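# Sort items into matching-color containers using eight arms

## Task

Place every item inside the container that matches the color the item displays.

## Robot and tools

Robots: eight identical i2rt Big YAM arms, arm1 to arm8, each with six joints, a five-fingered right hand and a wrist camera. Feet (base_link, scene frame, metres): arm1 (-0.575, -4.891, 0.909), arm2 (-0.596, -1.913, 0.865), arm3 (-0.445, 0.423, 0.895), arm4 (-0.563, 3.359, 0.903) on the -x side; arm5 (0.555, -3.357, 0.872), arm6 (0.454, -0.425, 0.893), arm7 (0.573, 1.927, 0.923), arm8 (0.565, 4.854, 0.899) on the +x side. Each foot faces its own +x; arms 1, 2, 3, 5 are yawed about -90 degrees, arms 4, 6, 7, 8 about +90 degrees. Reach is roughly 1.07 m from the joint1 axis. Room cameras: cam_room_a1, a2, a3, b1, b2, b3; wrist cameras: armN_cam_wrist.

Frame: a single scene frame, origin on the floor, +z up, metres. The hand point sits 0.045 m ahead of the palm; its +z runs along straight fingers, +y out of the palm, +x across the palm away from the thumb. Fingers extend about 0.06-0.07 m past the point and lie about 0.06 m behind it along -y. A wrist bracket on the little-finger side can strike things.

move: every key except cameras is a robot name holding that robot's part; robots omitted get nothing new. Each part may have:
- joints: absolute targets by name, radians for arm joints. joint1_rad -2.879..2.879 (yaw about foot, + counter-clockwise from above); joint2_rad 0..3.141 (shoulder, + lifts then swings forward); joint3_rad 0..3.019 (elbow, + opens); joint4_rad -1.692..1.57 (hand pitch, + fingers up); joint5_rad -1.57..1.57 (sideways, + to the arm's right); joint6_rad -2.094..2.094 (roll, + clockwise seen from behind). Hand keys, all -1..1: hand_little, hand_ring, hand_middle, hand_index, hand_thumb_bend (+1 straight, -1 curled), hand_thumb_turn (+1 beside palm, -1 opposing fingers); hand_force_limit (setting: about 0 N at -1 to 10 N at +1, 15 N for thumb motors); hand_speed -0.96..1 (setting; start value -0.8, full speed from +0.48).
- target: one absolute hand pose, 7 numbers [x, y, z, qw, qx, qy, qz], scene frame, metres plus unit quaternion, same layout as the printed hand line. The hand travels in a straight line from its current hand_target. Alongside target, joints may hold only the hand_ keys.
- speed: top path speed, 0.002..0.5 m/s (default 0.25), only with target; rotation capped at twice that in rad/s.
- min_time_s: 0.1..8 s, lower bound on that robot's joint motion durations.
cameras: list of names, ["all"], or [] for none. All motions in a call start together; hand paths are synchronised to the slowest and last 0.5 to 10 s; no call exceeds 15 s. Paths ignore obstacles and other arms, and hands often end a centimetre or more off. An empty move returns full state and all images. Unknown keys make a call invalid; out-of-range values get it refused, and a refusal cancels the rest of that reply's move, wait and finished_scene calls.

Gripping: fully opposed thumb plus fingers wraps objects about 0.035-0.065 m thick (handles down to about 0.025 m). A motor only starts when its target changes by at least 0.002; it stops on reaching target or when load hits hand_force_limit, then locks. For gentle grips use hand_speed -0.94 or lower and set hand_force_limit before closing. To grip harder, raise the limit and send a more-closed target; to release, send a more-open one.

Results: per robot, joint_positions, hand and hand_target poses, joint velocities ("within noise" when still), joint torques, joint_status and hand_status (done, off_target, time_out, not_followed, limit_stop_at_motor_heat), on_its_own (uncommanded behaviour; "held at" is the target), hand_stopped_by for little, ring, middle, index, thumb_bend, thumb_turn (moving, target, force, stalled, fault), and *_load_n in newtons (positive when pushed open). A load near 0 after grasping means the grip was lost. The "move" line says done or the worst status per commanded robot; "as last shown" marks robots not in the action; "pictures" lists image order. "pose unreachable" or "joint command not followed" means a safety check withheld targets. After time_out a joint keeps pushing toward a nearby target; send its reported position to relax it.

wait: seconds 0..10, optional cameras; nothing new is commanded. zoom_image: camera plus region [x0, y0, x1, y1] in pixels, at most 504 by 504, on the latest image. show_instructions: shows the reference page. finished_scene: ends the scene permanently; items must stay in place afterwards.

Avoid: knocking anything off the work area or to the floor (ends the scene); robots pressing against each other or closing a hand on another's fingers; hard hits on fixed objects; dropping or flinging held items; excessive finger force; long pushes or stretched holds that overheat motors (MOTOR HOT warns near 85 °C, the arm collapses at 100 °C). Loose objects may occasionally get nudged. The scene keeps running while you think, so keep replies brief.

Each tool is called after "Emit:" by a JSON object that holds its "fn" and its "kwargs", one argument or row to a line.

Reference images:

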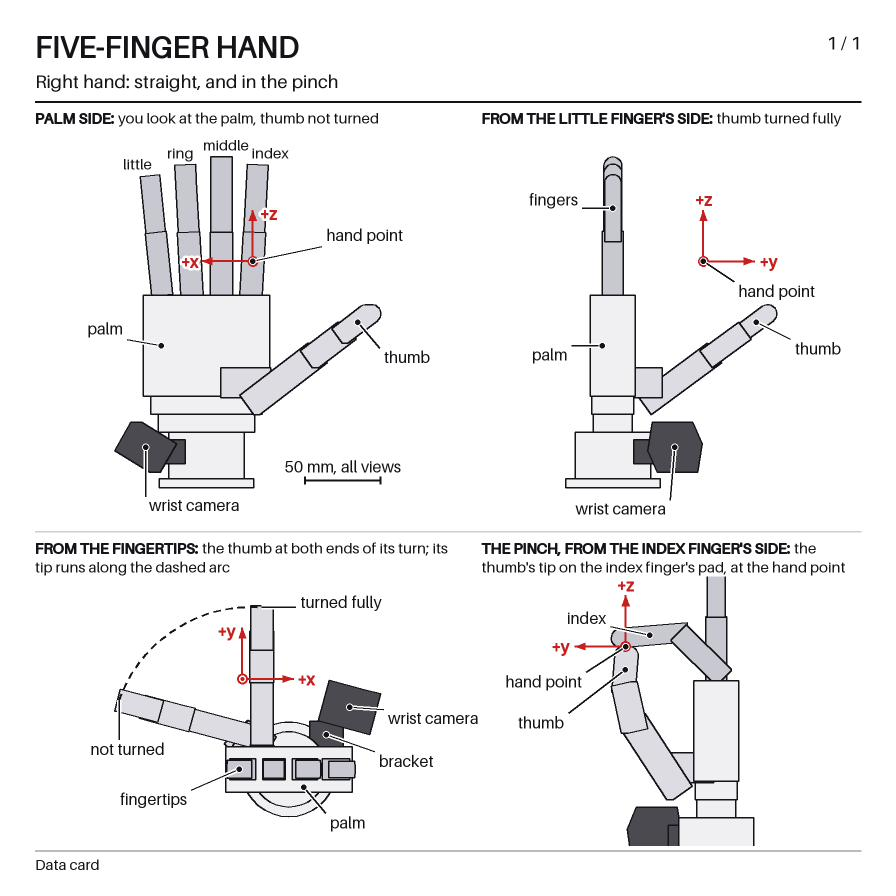

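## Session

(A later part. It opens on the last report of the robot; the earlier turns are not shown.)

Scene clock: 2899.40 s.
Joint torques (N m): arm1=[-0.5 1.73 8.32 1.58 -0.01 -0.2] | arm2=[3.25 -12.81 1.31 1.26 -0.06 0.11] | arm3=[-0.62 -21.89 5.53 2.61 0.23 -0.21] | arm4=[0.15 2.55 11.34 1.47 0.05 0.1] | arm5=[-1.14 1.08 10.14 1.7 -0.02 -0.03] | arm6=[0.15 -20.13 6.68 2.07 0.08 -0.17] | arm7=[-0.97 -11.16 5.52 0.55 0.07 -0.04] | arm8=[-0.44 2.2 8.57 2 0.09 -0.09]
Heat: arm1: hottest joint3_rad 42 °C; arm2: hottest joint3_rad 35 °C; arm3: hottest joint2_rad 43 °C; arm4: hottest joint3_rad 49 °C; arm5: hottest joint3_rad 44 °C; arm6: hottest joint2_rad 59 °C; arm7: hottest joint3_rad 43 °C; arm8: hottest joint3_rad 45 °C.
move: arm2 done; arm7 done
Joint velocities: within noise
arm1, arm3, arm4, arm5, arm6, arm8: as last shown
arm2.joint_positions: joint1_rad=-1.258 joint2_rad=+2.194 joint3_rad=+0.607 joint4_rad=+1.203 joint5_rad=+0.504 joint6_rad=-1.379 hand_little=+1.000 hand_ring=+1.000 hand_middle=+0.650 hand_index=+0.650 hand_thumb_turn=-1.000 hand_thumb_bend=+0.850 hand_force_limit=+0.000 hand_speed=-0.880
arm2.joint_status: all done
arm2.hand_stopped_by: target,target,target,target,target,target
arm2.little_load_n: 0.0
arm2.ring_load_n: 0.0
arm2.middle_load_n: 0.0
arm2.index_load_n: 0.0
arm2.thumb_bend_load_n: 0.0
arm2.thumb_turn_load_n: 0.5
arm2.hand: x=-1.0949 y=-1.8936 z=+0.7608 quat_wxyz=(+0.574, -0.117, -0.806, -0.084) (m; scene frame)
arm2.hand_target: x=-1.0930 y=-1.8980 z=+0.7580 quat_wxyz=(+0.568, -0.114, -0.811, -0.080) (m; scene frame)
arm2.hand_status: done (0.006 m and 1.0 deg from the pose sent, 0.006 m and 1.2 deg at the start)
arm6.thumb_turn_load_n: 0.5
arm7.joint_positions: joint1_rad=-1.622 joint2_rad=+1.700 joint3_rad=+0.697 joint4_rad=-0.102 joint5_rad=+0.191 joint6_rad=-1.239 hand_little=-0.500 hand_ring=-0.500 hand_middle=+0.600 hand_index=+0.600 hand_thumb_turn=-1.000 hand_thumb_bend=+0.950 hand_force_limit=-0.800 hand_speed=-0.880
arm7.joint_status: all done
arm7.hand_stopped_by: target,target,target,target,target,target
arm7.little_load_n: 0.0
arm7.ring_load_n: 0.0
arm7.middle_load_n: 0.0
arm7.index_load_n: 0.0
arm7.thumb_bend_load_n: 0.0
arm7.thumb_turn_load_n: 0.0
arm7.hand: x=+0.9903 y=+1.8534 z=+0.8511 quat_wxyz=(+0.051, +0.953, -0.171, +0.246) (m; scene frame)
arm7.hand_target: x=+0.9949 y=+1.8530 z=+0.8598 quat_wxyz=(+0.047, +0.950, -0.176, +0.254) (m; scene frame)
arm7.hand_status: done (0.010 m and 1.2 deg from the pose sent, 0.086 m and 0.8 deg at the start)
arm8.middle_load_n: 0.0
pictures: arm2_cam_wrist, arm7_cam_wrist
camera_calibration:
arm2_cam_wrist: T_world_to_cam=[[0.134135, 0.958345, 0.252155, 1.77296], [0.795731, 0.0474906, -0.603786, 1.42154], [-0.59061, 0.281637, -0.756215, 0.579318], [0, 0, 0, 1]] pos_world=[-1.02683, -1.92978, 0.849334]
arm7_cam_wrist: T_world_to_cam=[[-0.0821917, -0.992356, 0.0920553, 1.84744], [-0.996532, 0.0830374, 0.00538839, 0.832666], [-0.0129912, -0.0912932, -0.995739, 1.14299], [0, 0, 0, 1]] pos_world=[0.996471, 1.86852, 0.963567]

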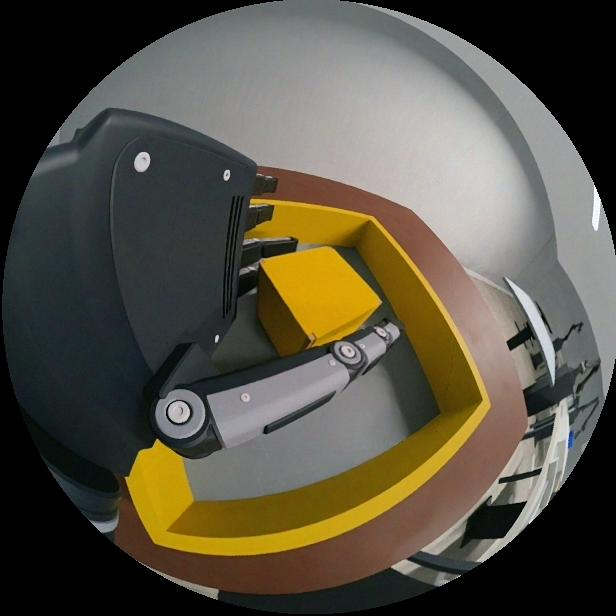

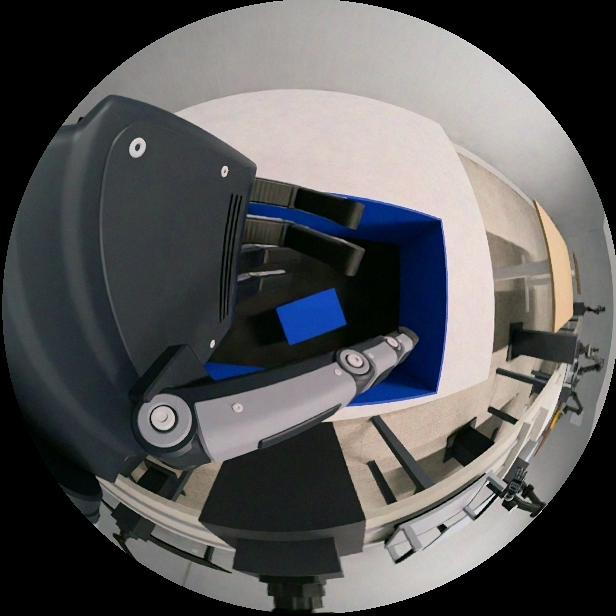

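Emit:
{"fn": "move", "kwargs": {
  "arm2": {"target":[-1.088,-1.898,0.86,-0.5680,0.1140,0.8112,0.0798],"speed":0.07},
  "arm7": {"target":[0.995,1.853,0.98,0.0472,0.9498,-0.1760,0.2545],"speed":0.1},
  "cameras": ["arm2_cam_wrist","arm7_cam_wrist"]
}}

Emit:
{"fn": "move", "kwargs": {
  "arm2": {"target":[-1.088,-1.898,1.0,-0.5680,0.1140,0.8112,0.0798],"speed":0.12},
  "arm7": {"joints":{"joint1_rad":-0.9},"min_time_s":3},
  "cameras": ["arm2_cam_wrist","arm7_cam_wrist","cam_room_a2","cam_room_a3","cam_room_b1","cam_room_b2"]
}}

Emit:
{"fn": "zoom_image", "kwargs": {
  "camera": "cam_room_b2",
  "region": [730, 260, 880, 380]
}}

Emit:
{"fn": "zoom_image", "kwargs": {
  "camera": "cam_room_a3",
  "region": [200, 250, 370, 370]
}}

Scene clock: 2914.10 s.
Joint torques (N m): arm1=[-0.5 1.73 8.32 1.58 -0.01 -0.2] | arm2=[3.66 -11.63 3.23 1.57 0.24 0.17] | arm3=[-0.67 -21.89 5.55 2.59 0.24 -0.21] | arm4=[0.03 2.32 11.29 1.43 0.04 0.11] | arm5=[-1.14 1.08 10.13 1.73 -0.03 -0.03] | arm6=[-0.56 -19.19 6.41 1.99 0.07 -0.19] | arm7=[-1.55 -9.58 11.12 0.55 0.08 -0.04] | arm8=[-0.44 2.2 8.58 1.99 0.09 -0.09]
Heat: arm1: hottest joint3_rad 42 °C; arm2: hottest joint3_rad 35 °C; arm3: hottest joint2_rad 43 °C; arm4: hottest joint3_rad 49 °C; arm5: hottest joint3_rad 44 °C; arm6: hottest joint2_rad 59 °C; arm7: hottest joint3_rad 43 °C; arm8: hottest joint3_rad 45 °C.
move: arm2 done; arm7 off_target
Joint velocities: within noise
arm1, arm3, arm4, arm5, arm6, arm8: as last shown
arm2.joint_positions: joint1_rad=-1.258 joint2_rad=+1.804 joint3_rad=+0.533 joint4_rad=+0.882 joint5_rad=+0.502 joint6_rad=-1.379 hand_little=+1.000 hand_ring=+1.000 hand_middle=+0.650 hand_index=+0.650 hand_thumb_turn=-1.000 hand_thumb_bend=+0.850 hand_force_limit=+0.000 hand_speed=-0.880
arm2.joint_status: not commanded
arm2.hand_stopped_by: target,target,target,target,target,target
arm2.little_load_n: 0.0
arm2.ring_load_n: 0.0
arm2.middle_load_n: 0.0
arm2.index_load_n: 0.0
arm2.thumb_bend_load_n: 0.0
arm2.thumb_turn_load_n: 0.0
arm2.hand: x=-1.0910 y=-1.8929 z=+0.8614 quat_wxyz=(+0.572, -0.116, -0.808, -0.084) (m; scene frame)
arm2.hand_target: x=-1.0881 y=-1.8979 z=+0.8601 quat_wxyz=(+0.568, -0.114, -0.811, -0.080) (m; scene frame)
arm2.hand_status: done (0.006 m and 0.7 deg from the pose sent, 0.100 m and 1.0 deg at the start)
arm3.thumb_turn_load_n: 0.5
arm6.thumb_bend_load_n: -0.5
arm7.joint_positions: joint1_rad=-1.622 joint2_rad=+1.422 joint3_rad=+0.767 joint4_rad=-0.490 joint5_rad=+0.191 joint6_rad=-1.239 hand_little=-0.500 hand_ring=-0.500 hand_middle=+0.600 hand_index=+0.600 hand_thumb_turn=-1.000 hand_thumb_bend=+0.950 hand_force_limit=-0.800 hand_speed=-0.880
arm7.joint_status: not commanded
arm7.hand_stopped_by: target,target,target,target,target,target
arm7.little_load_n: 0.0
arm7.ring_load_n: 0.0
arm7.middle_load_n: 0.0
arm7.index_load_n: 0.0
arm7.thumb_bend_load_n: 0.0
arm7.thumb_turn_load_n: 0.0
arm7.hand: x=+0.9719 y=+1.8532 z=+0.9555 quat_wxyz=(+0.055, +0.957, -0.169, +0.227) (m; scene frame)
arm7.hand_target: x=+0.9940 y=+1.8530 z=+0.9804 quat_wxyz=(+0.047, +0.950, -0.176, +0.255) (m; scene frame)
arm7.hand_status: off_target (0.034 m and 3.4 deg from the pose sent, 0.129 m and 1.2 deg at the start)
pictures: arm2_cam_wrist, arm7_cam_wrist
camera_calibration:
arm2_cam_wrist: T_world_to_cam=[[0.130606, 0.958507, 0.253389, 1.74182], [0.799082, 0.0495147, -0.599179, 1.4826], [-0.586864, 0.280735, -0.759459, 0.662639], [0, 0, 0, 1]] pos_world=[-1.02333, -1.92898, 0.950231]
arm7_cam_wrist: T_world_to_cam=[[-0.0784182, -0.9923, 0.0958741, 1.82882], [-0.995516, 0.0830473, 0.04528, 0.774625], [-0.0528934, -0.0918935, -0.994363, 1.28538], [0, 0, 0, 1]] pos_world=[0.982553, 1.86852, 1.06773]

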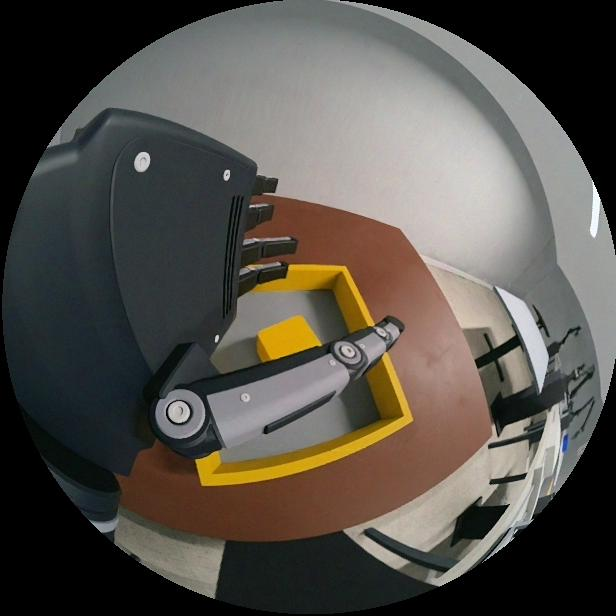

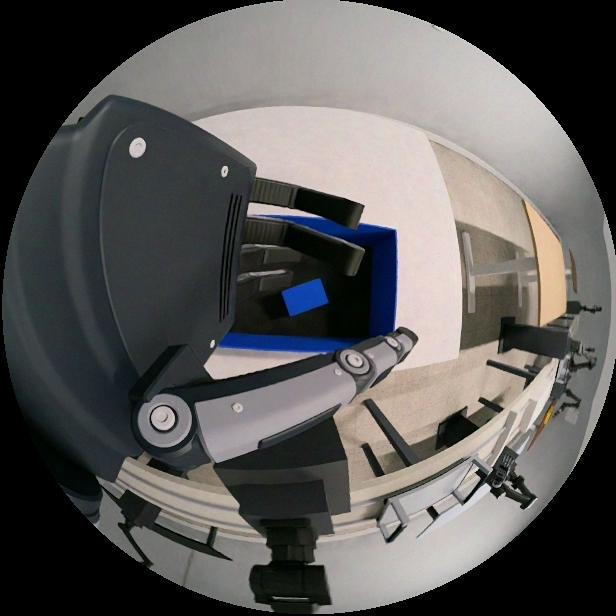

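Scene clock: 2917.53 s.
Joint torques (N m): arm1=[-0.5 1.67 8.32 1.57 -0.01 -0.2] | arm2=[3.19 -7.88 9.63 1.31 0.18 0.15] | arm3=[-0.62 -21.89 5.55 2.61 0.24 -0.21] | arm4=[0.09 2.26 11.34 1.46 0.06 0.1] | arm5=[-1.03 0.73 10.15 1.68 -0.03 -0.02] | arm6=[-0.44 -19.9 6.49 2.13 0.12 -0.16] | arm7=[-0.03 -9.58 11.15 0.46 0.11 -0.03] | arm8=[-0.44 2.2 8.58 2 0.09 -0.09]
Heat: arm1: hottest joint3_rad 42 °C; arm2: hottest joint3_rad 35 °C; arm3: hottest joint2_rad 43 °C; arm4: hottest joint3_rad 49 °C; arm5: hottest joint3_rad 44 °C; arm6: hottest joint2_rad 59 °C; arm7: hottest joint3_rad 43 °C; arm8: hottest joint3_rad 45 °C.
move: arm2 off_target; arm7 done
Joint velocities: within noise
arm1, arm4, arm5, arm6, arm8: as last shown
arm1.little_load_n: 0.5
arm2.joint_positions: joint1_rad=-1.258 joint2_rad=+1.343 joint3_rad=+0.574 joint4_rad=+0.344 joint5_rad=+0.502 joint6_rad=-1.379 hand_little=+1.000 hand_ring=+1.000 hand_middle=+0.650 hand_index=+0.650 hand_thumb_turn=-1.000 hand_thumb_bend=+0.850 hand_force_limit=+0.000 hand_speed=-0.880
arm2.joint_status: not commanded
arm2.hand_stopped_by: target,target,target,target,target,target
arm2.little_load_n: 0.0
arm2.ring_load_n: 0.0
arm2.middle_load_n: 0.0
arm2.index_load_n: 0.0
arm2.thumb_bend_load_n: 0.0
arm2.thumb_turn_load_n: 0.0
arm2.hand: x=-1.0756 y=-1.8890 z=+0.9856 quat_wxyz=(+0.558, -0.112, -0.818, -0.089) (m; scene frame)
arm2.hand_target: x=-1.0873 y=-1.8980 z=+1.0001 quat_wxyz=(+0.568, -0.114, -0.811, -0.080) (m; scene frame)
arm2.hand_status: off_target (0.021 m and 1.8 deg from the pose sent, 0.139 m and 0.7 deg at the start)
arm3.joint_positions: joint1_rad=+2.351 joint2_rad=+2.267 joint3_rad=+1.349 joint4_rad=+0.547 joint5_rad=+0.963 joint6_rad=-1.293 hand_little=+1.000 hand_ring=+1.000 hand_middle=+1.000 hand_index=+1.000 hand_thumb_turn=-1.000 hand_thumb_bend=+1.000 hand_force_limit=+0.000 hand_speed=-0.700
arm3.joint_status: not commanded
arm3.hand_stopped_by: target,target,target,target,target,target
arm3.little_load_n: 0.0
arm3.ring_load_n: 0.0
arm3.middle_load_n: 0.0
arm3.index_load_n: 0.0
arm3.thumb_bend_load_n: 0.0
arm3.thumb_turn_load_n: 0.0
arm3.hand: x=+0.0921 y=+0.8601 z=+0.8778 quat_wxyz=(+0.021, +0.775, -0.003, +0.632) (m; scene frame)
arm3.hand_target: x=+0.0998 y=+0.8597 z=+0.8998 quat_wxyz=(+0.011, +0.766, -0.014, +0.643) (m; scene frame)
arm3.hand_status: not commanded
arm6.thumb_bend_load_n: 0.0
arm7.joint_positions: joint1_rad=-0.912 joint2_rad=+1.422 joint3_rad=+0.767 joint4_rad=-0.490 joint5_rad=+0.190 joint6_rad=-1.239 hand_little=-0.500 hand_ring=-0.500 hand_middle=+0.600 hand_index=+0.600 hand_thumb_turn=-1.000 hand_thumb_bend=+0.950 hand_force_limit=-0.800 hand_speed=-0.880
arm7.joint_status: all done
arm7.hand_stopped_by: target,target,target,target,target,target
arm7.little_load_n: 0.0
arm7.ring_load_n: 0.0
arm7.middle_load_n: 0.0
arm7.index_load_n: 0.0
arm7.thumb_bend_load_n: 0.0
arm7.thumb_turn_load_n: 0.0
arm7.hand: x=+0.9235 y=+2.1315 z=+0.9546 quat_wxyz=(-0.026, +0.957, +0.175, +0.232) (m; scene frame)
arm7.hand_target: x=+0.9370 y=+2.1515 z=+0.9794 quat_wxyz=(-0.044, +0.950, +0.174, +0.255) (m; scene frame)
arm7.hand_status: not commanded
pictures: arm2_cam_wrist, arm7_cam_wrist, cam_room_a2, cam_room_a3, cam_room_b1, cam_room_b2
camera_calibration:
arm2_cam_wrist: T_world_to_cam=[[0.121498, 0.956185, 0.266361, 1.67759], [0.819646, 0.0547048, -0.570253, 1.54793], [-0.559839, 0.287607, -0.777086, 0.824431], [0, 0, 0, 1]] pos_world=[-1.01103, -1.92588, 1.07652]
arm7_cam_wrist: T_world_to_cam=[[0.588191, -0.802556, 0.0996767, 1.0776], [-0.808477, -0.586565, 0.0480292, 1.95532], [0.0199208, -0.108837, -0.99386, 1.27578], [0, 0, 0, 1]] pos_world=[0.921582, 2.15061, 1.06662]

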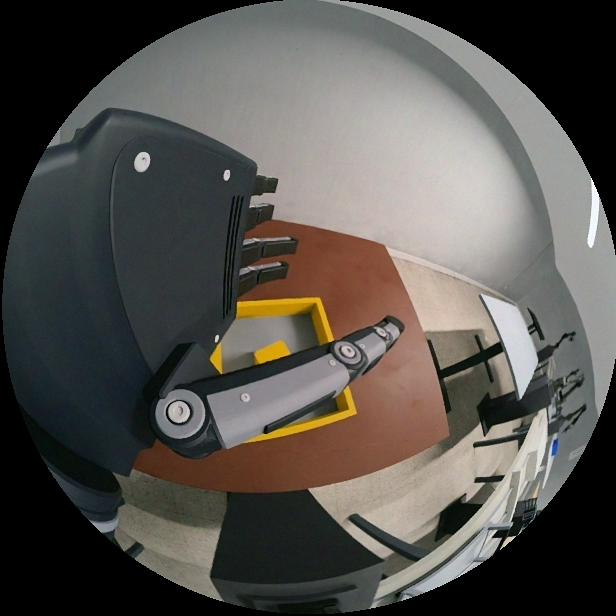

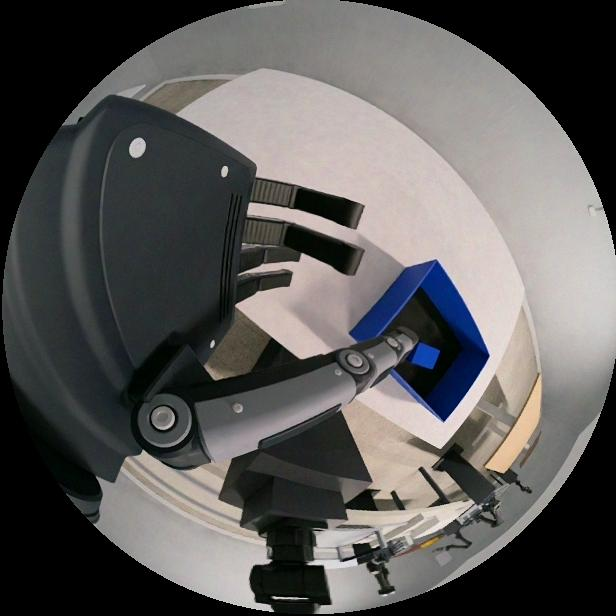

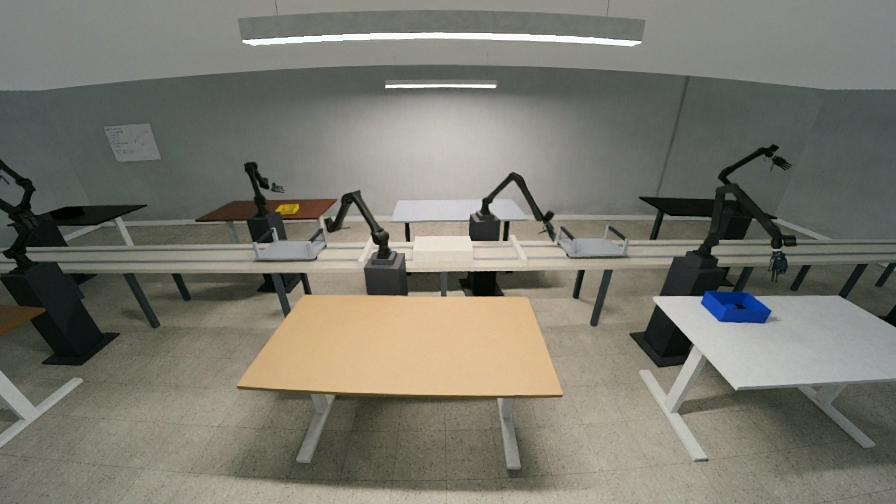

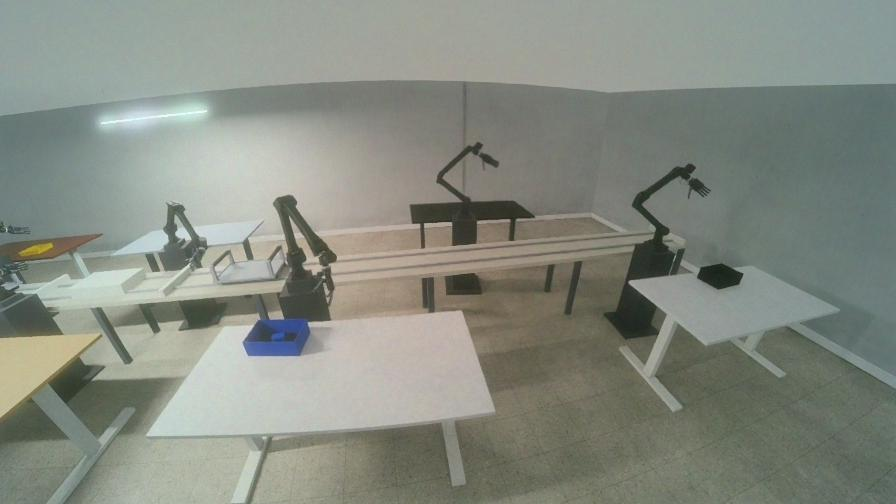

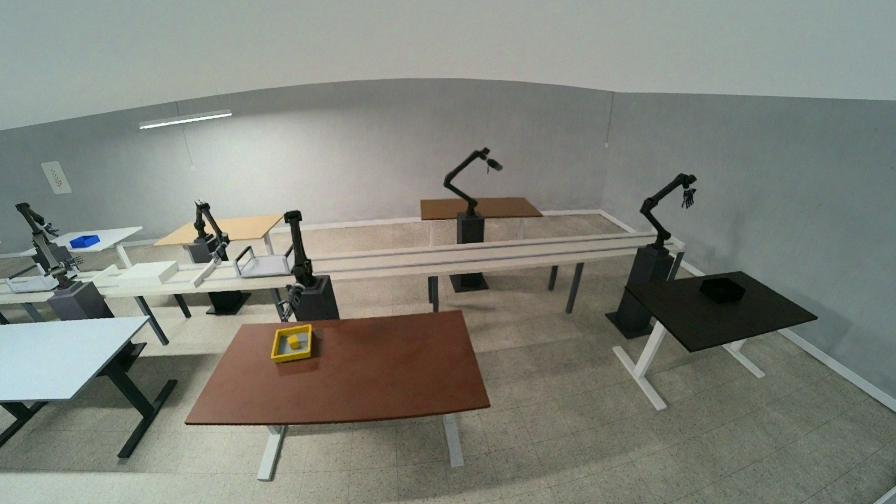

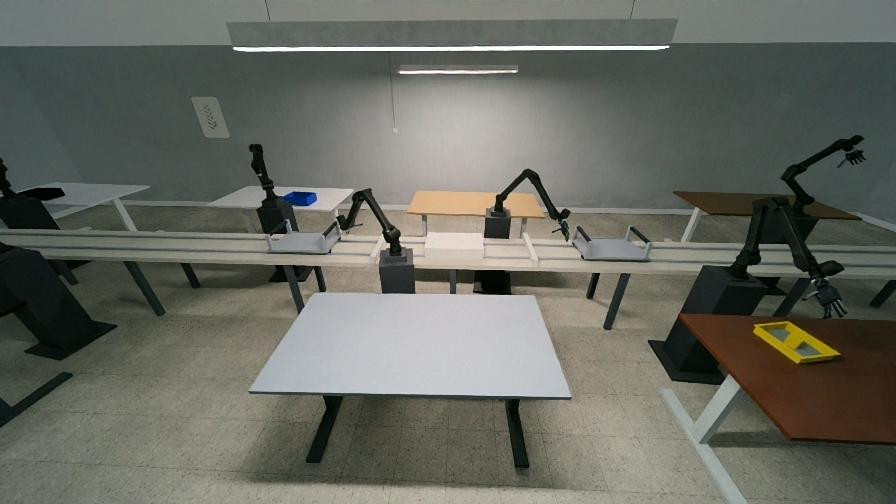

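Scaled by 3.360 from the camera's 896x504 image, which has a finer 1280x720 frame.

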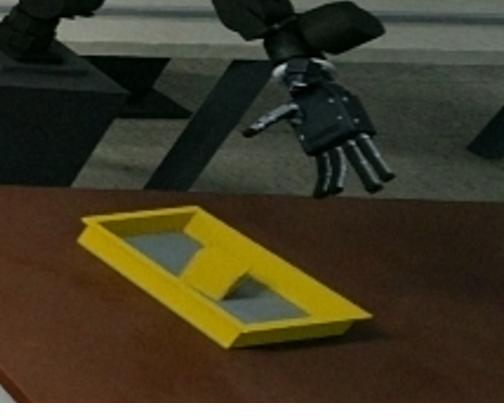

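Scaled by 2.965 from the camera's 896x504 image, which has a finer 1280x720 frame.

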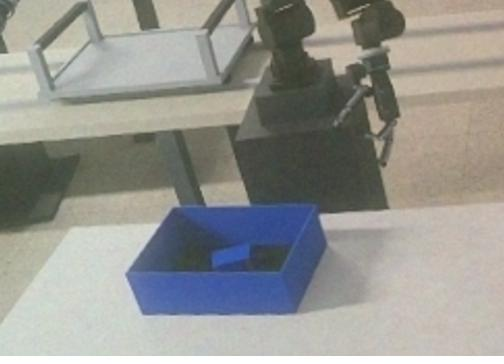

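Emit:
{"fn": "finished_scene", "kwargs": {

}}

The scene is finished: the task was done.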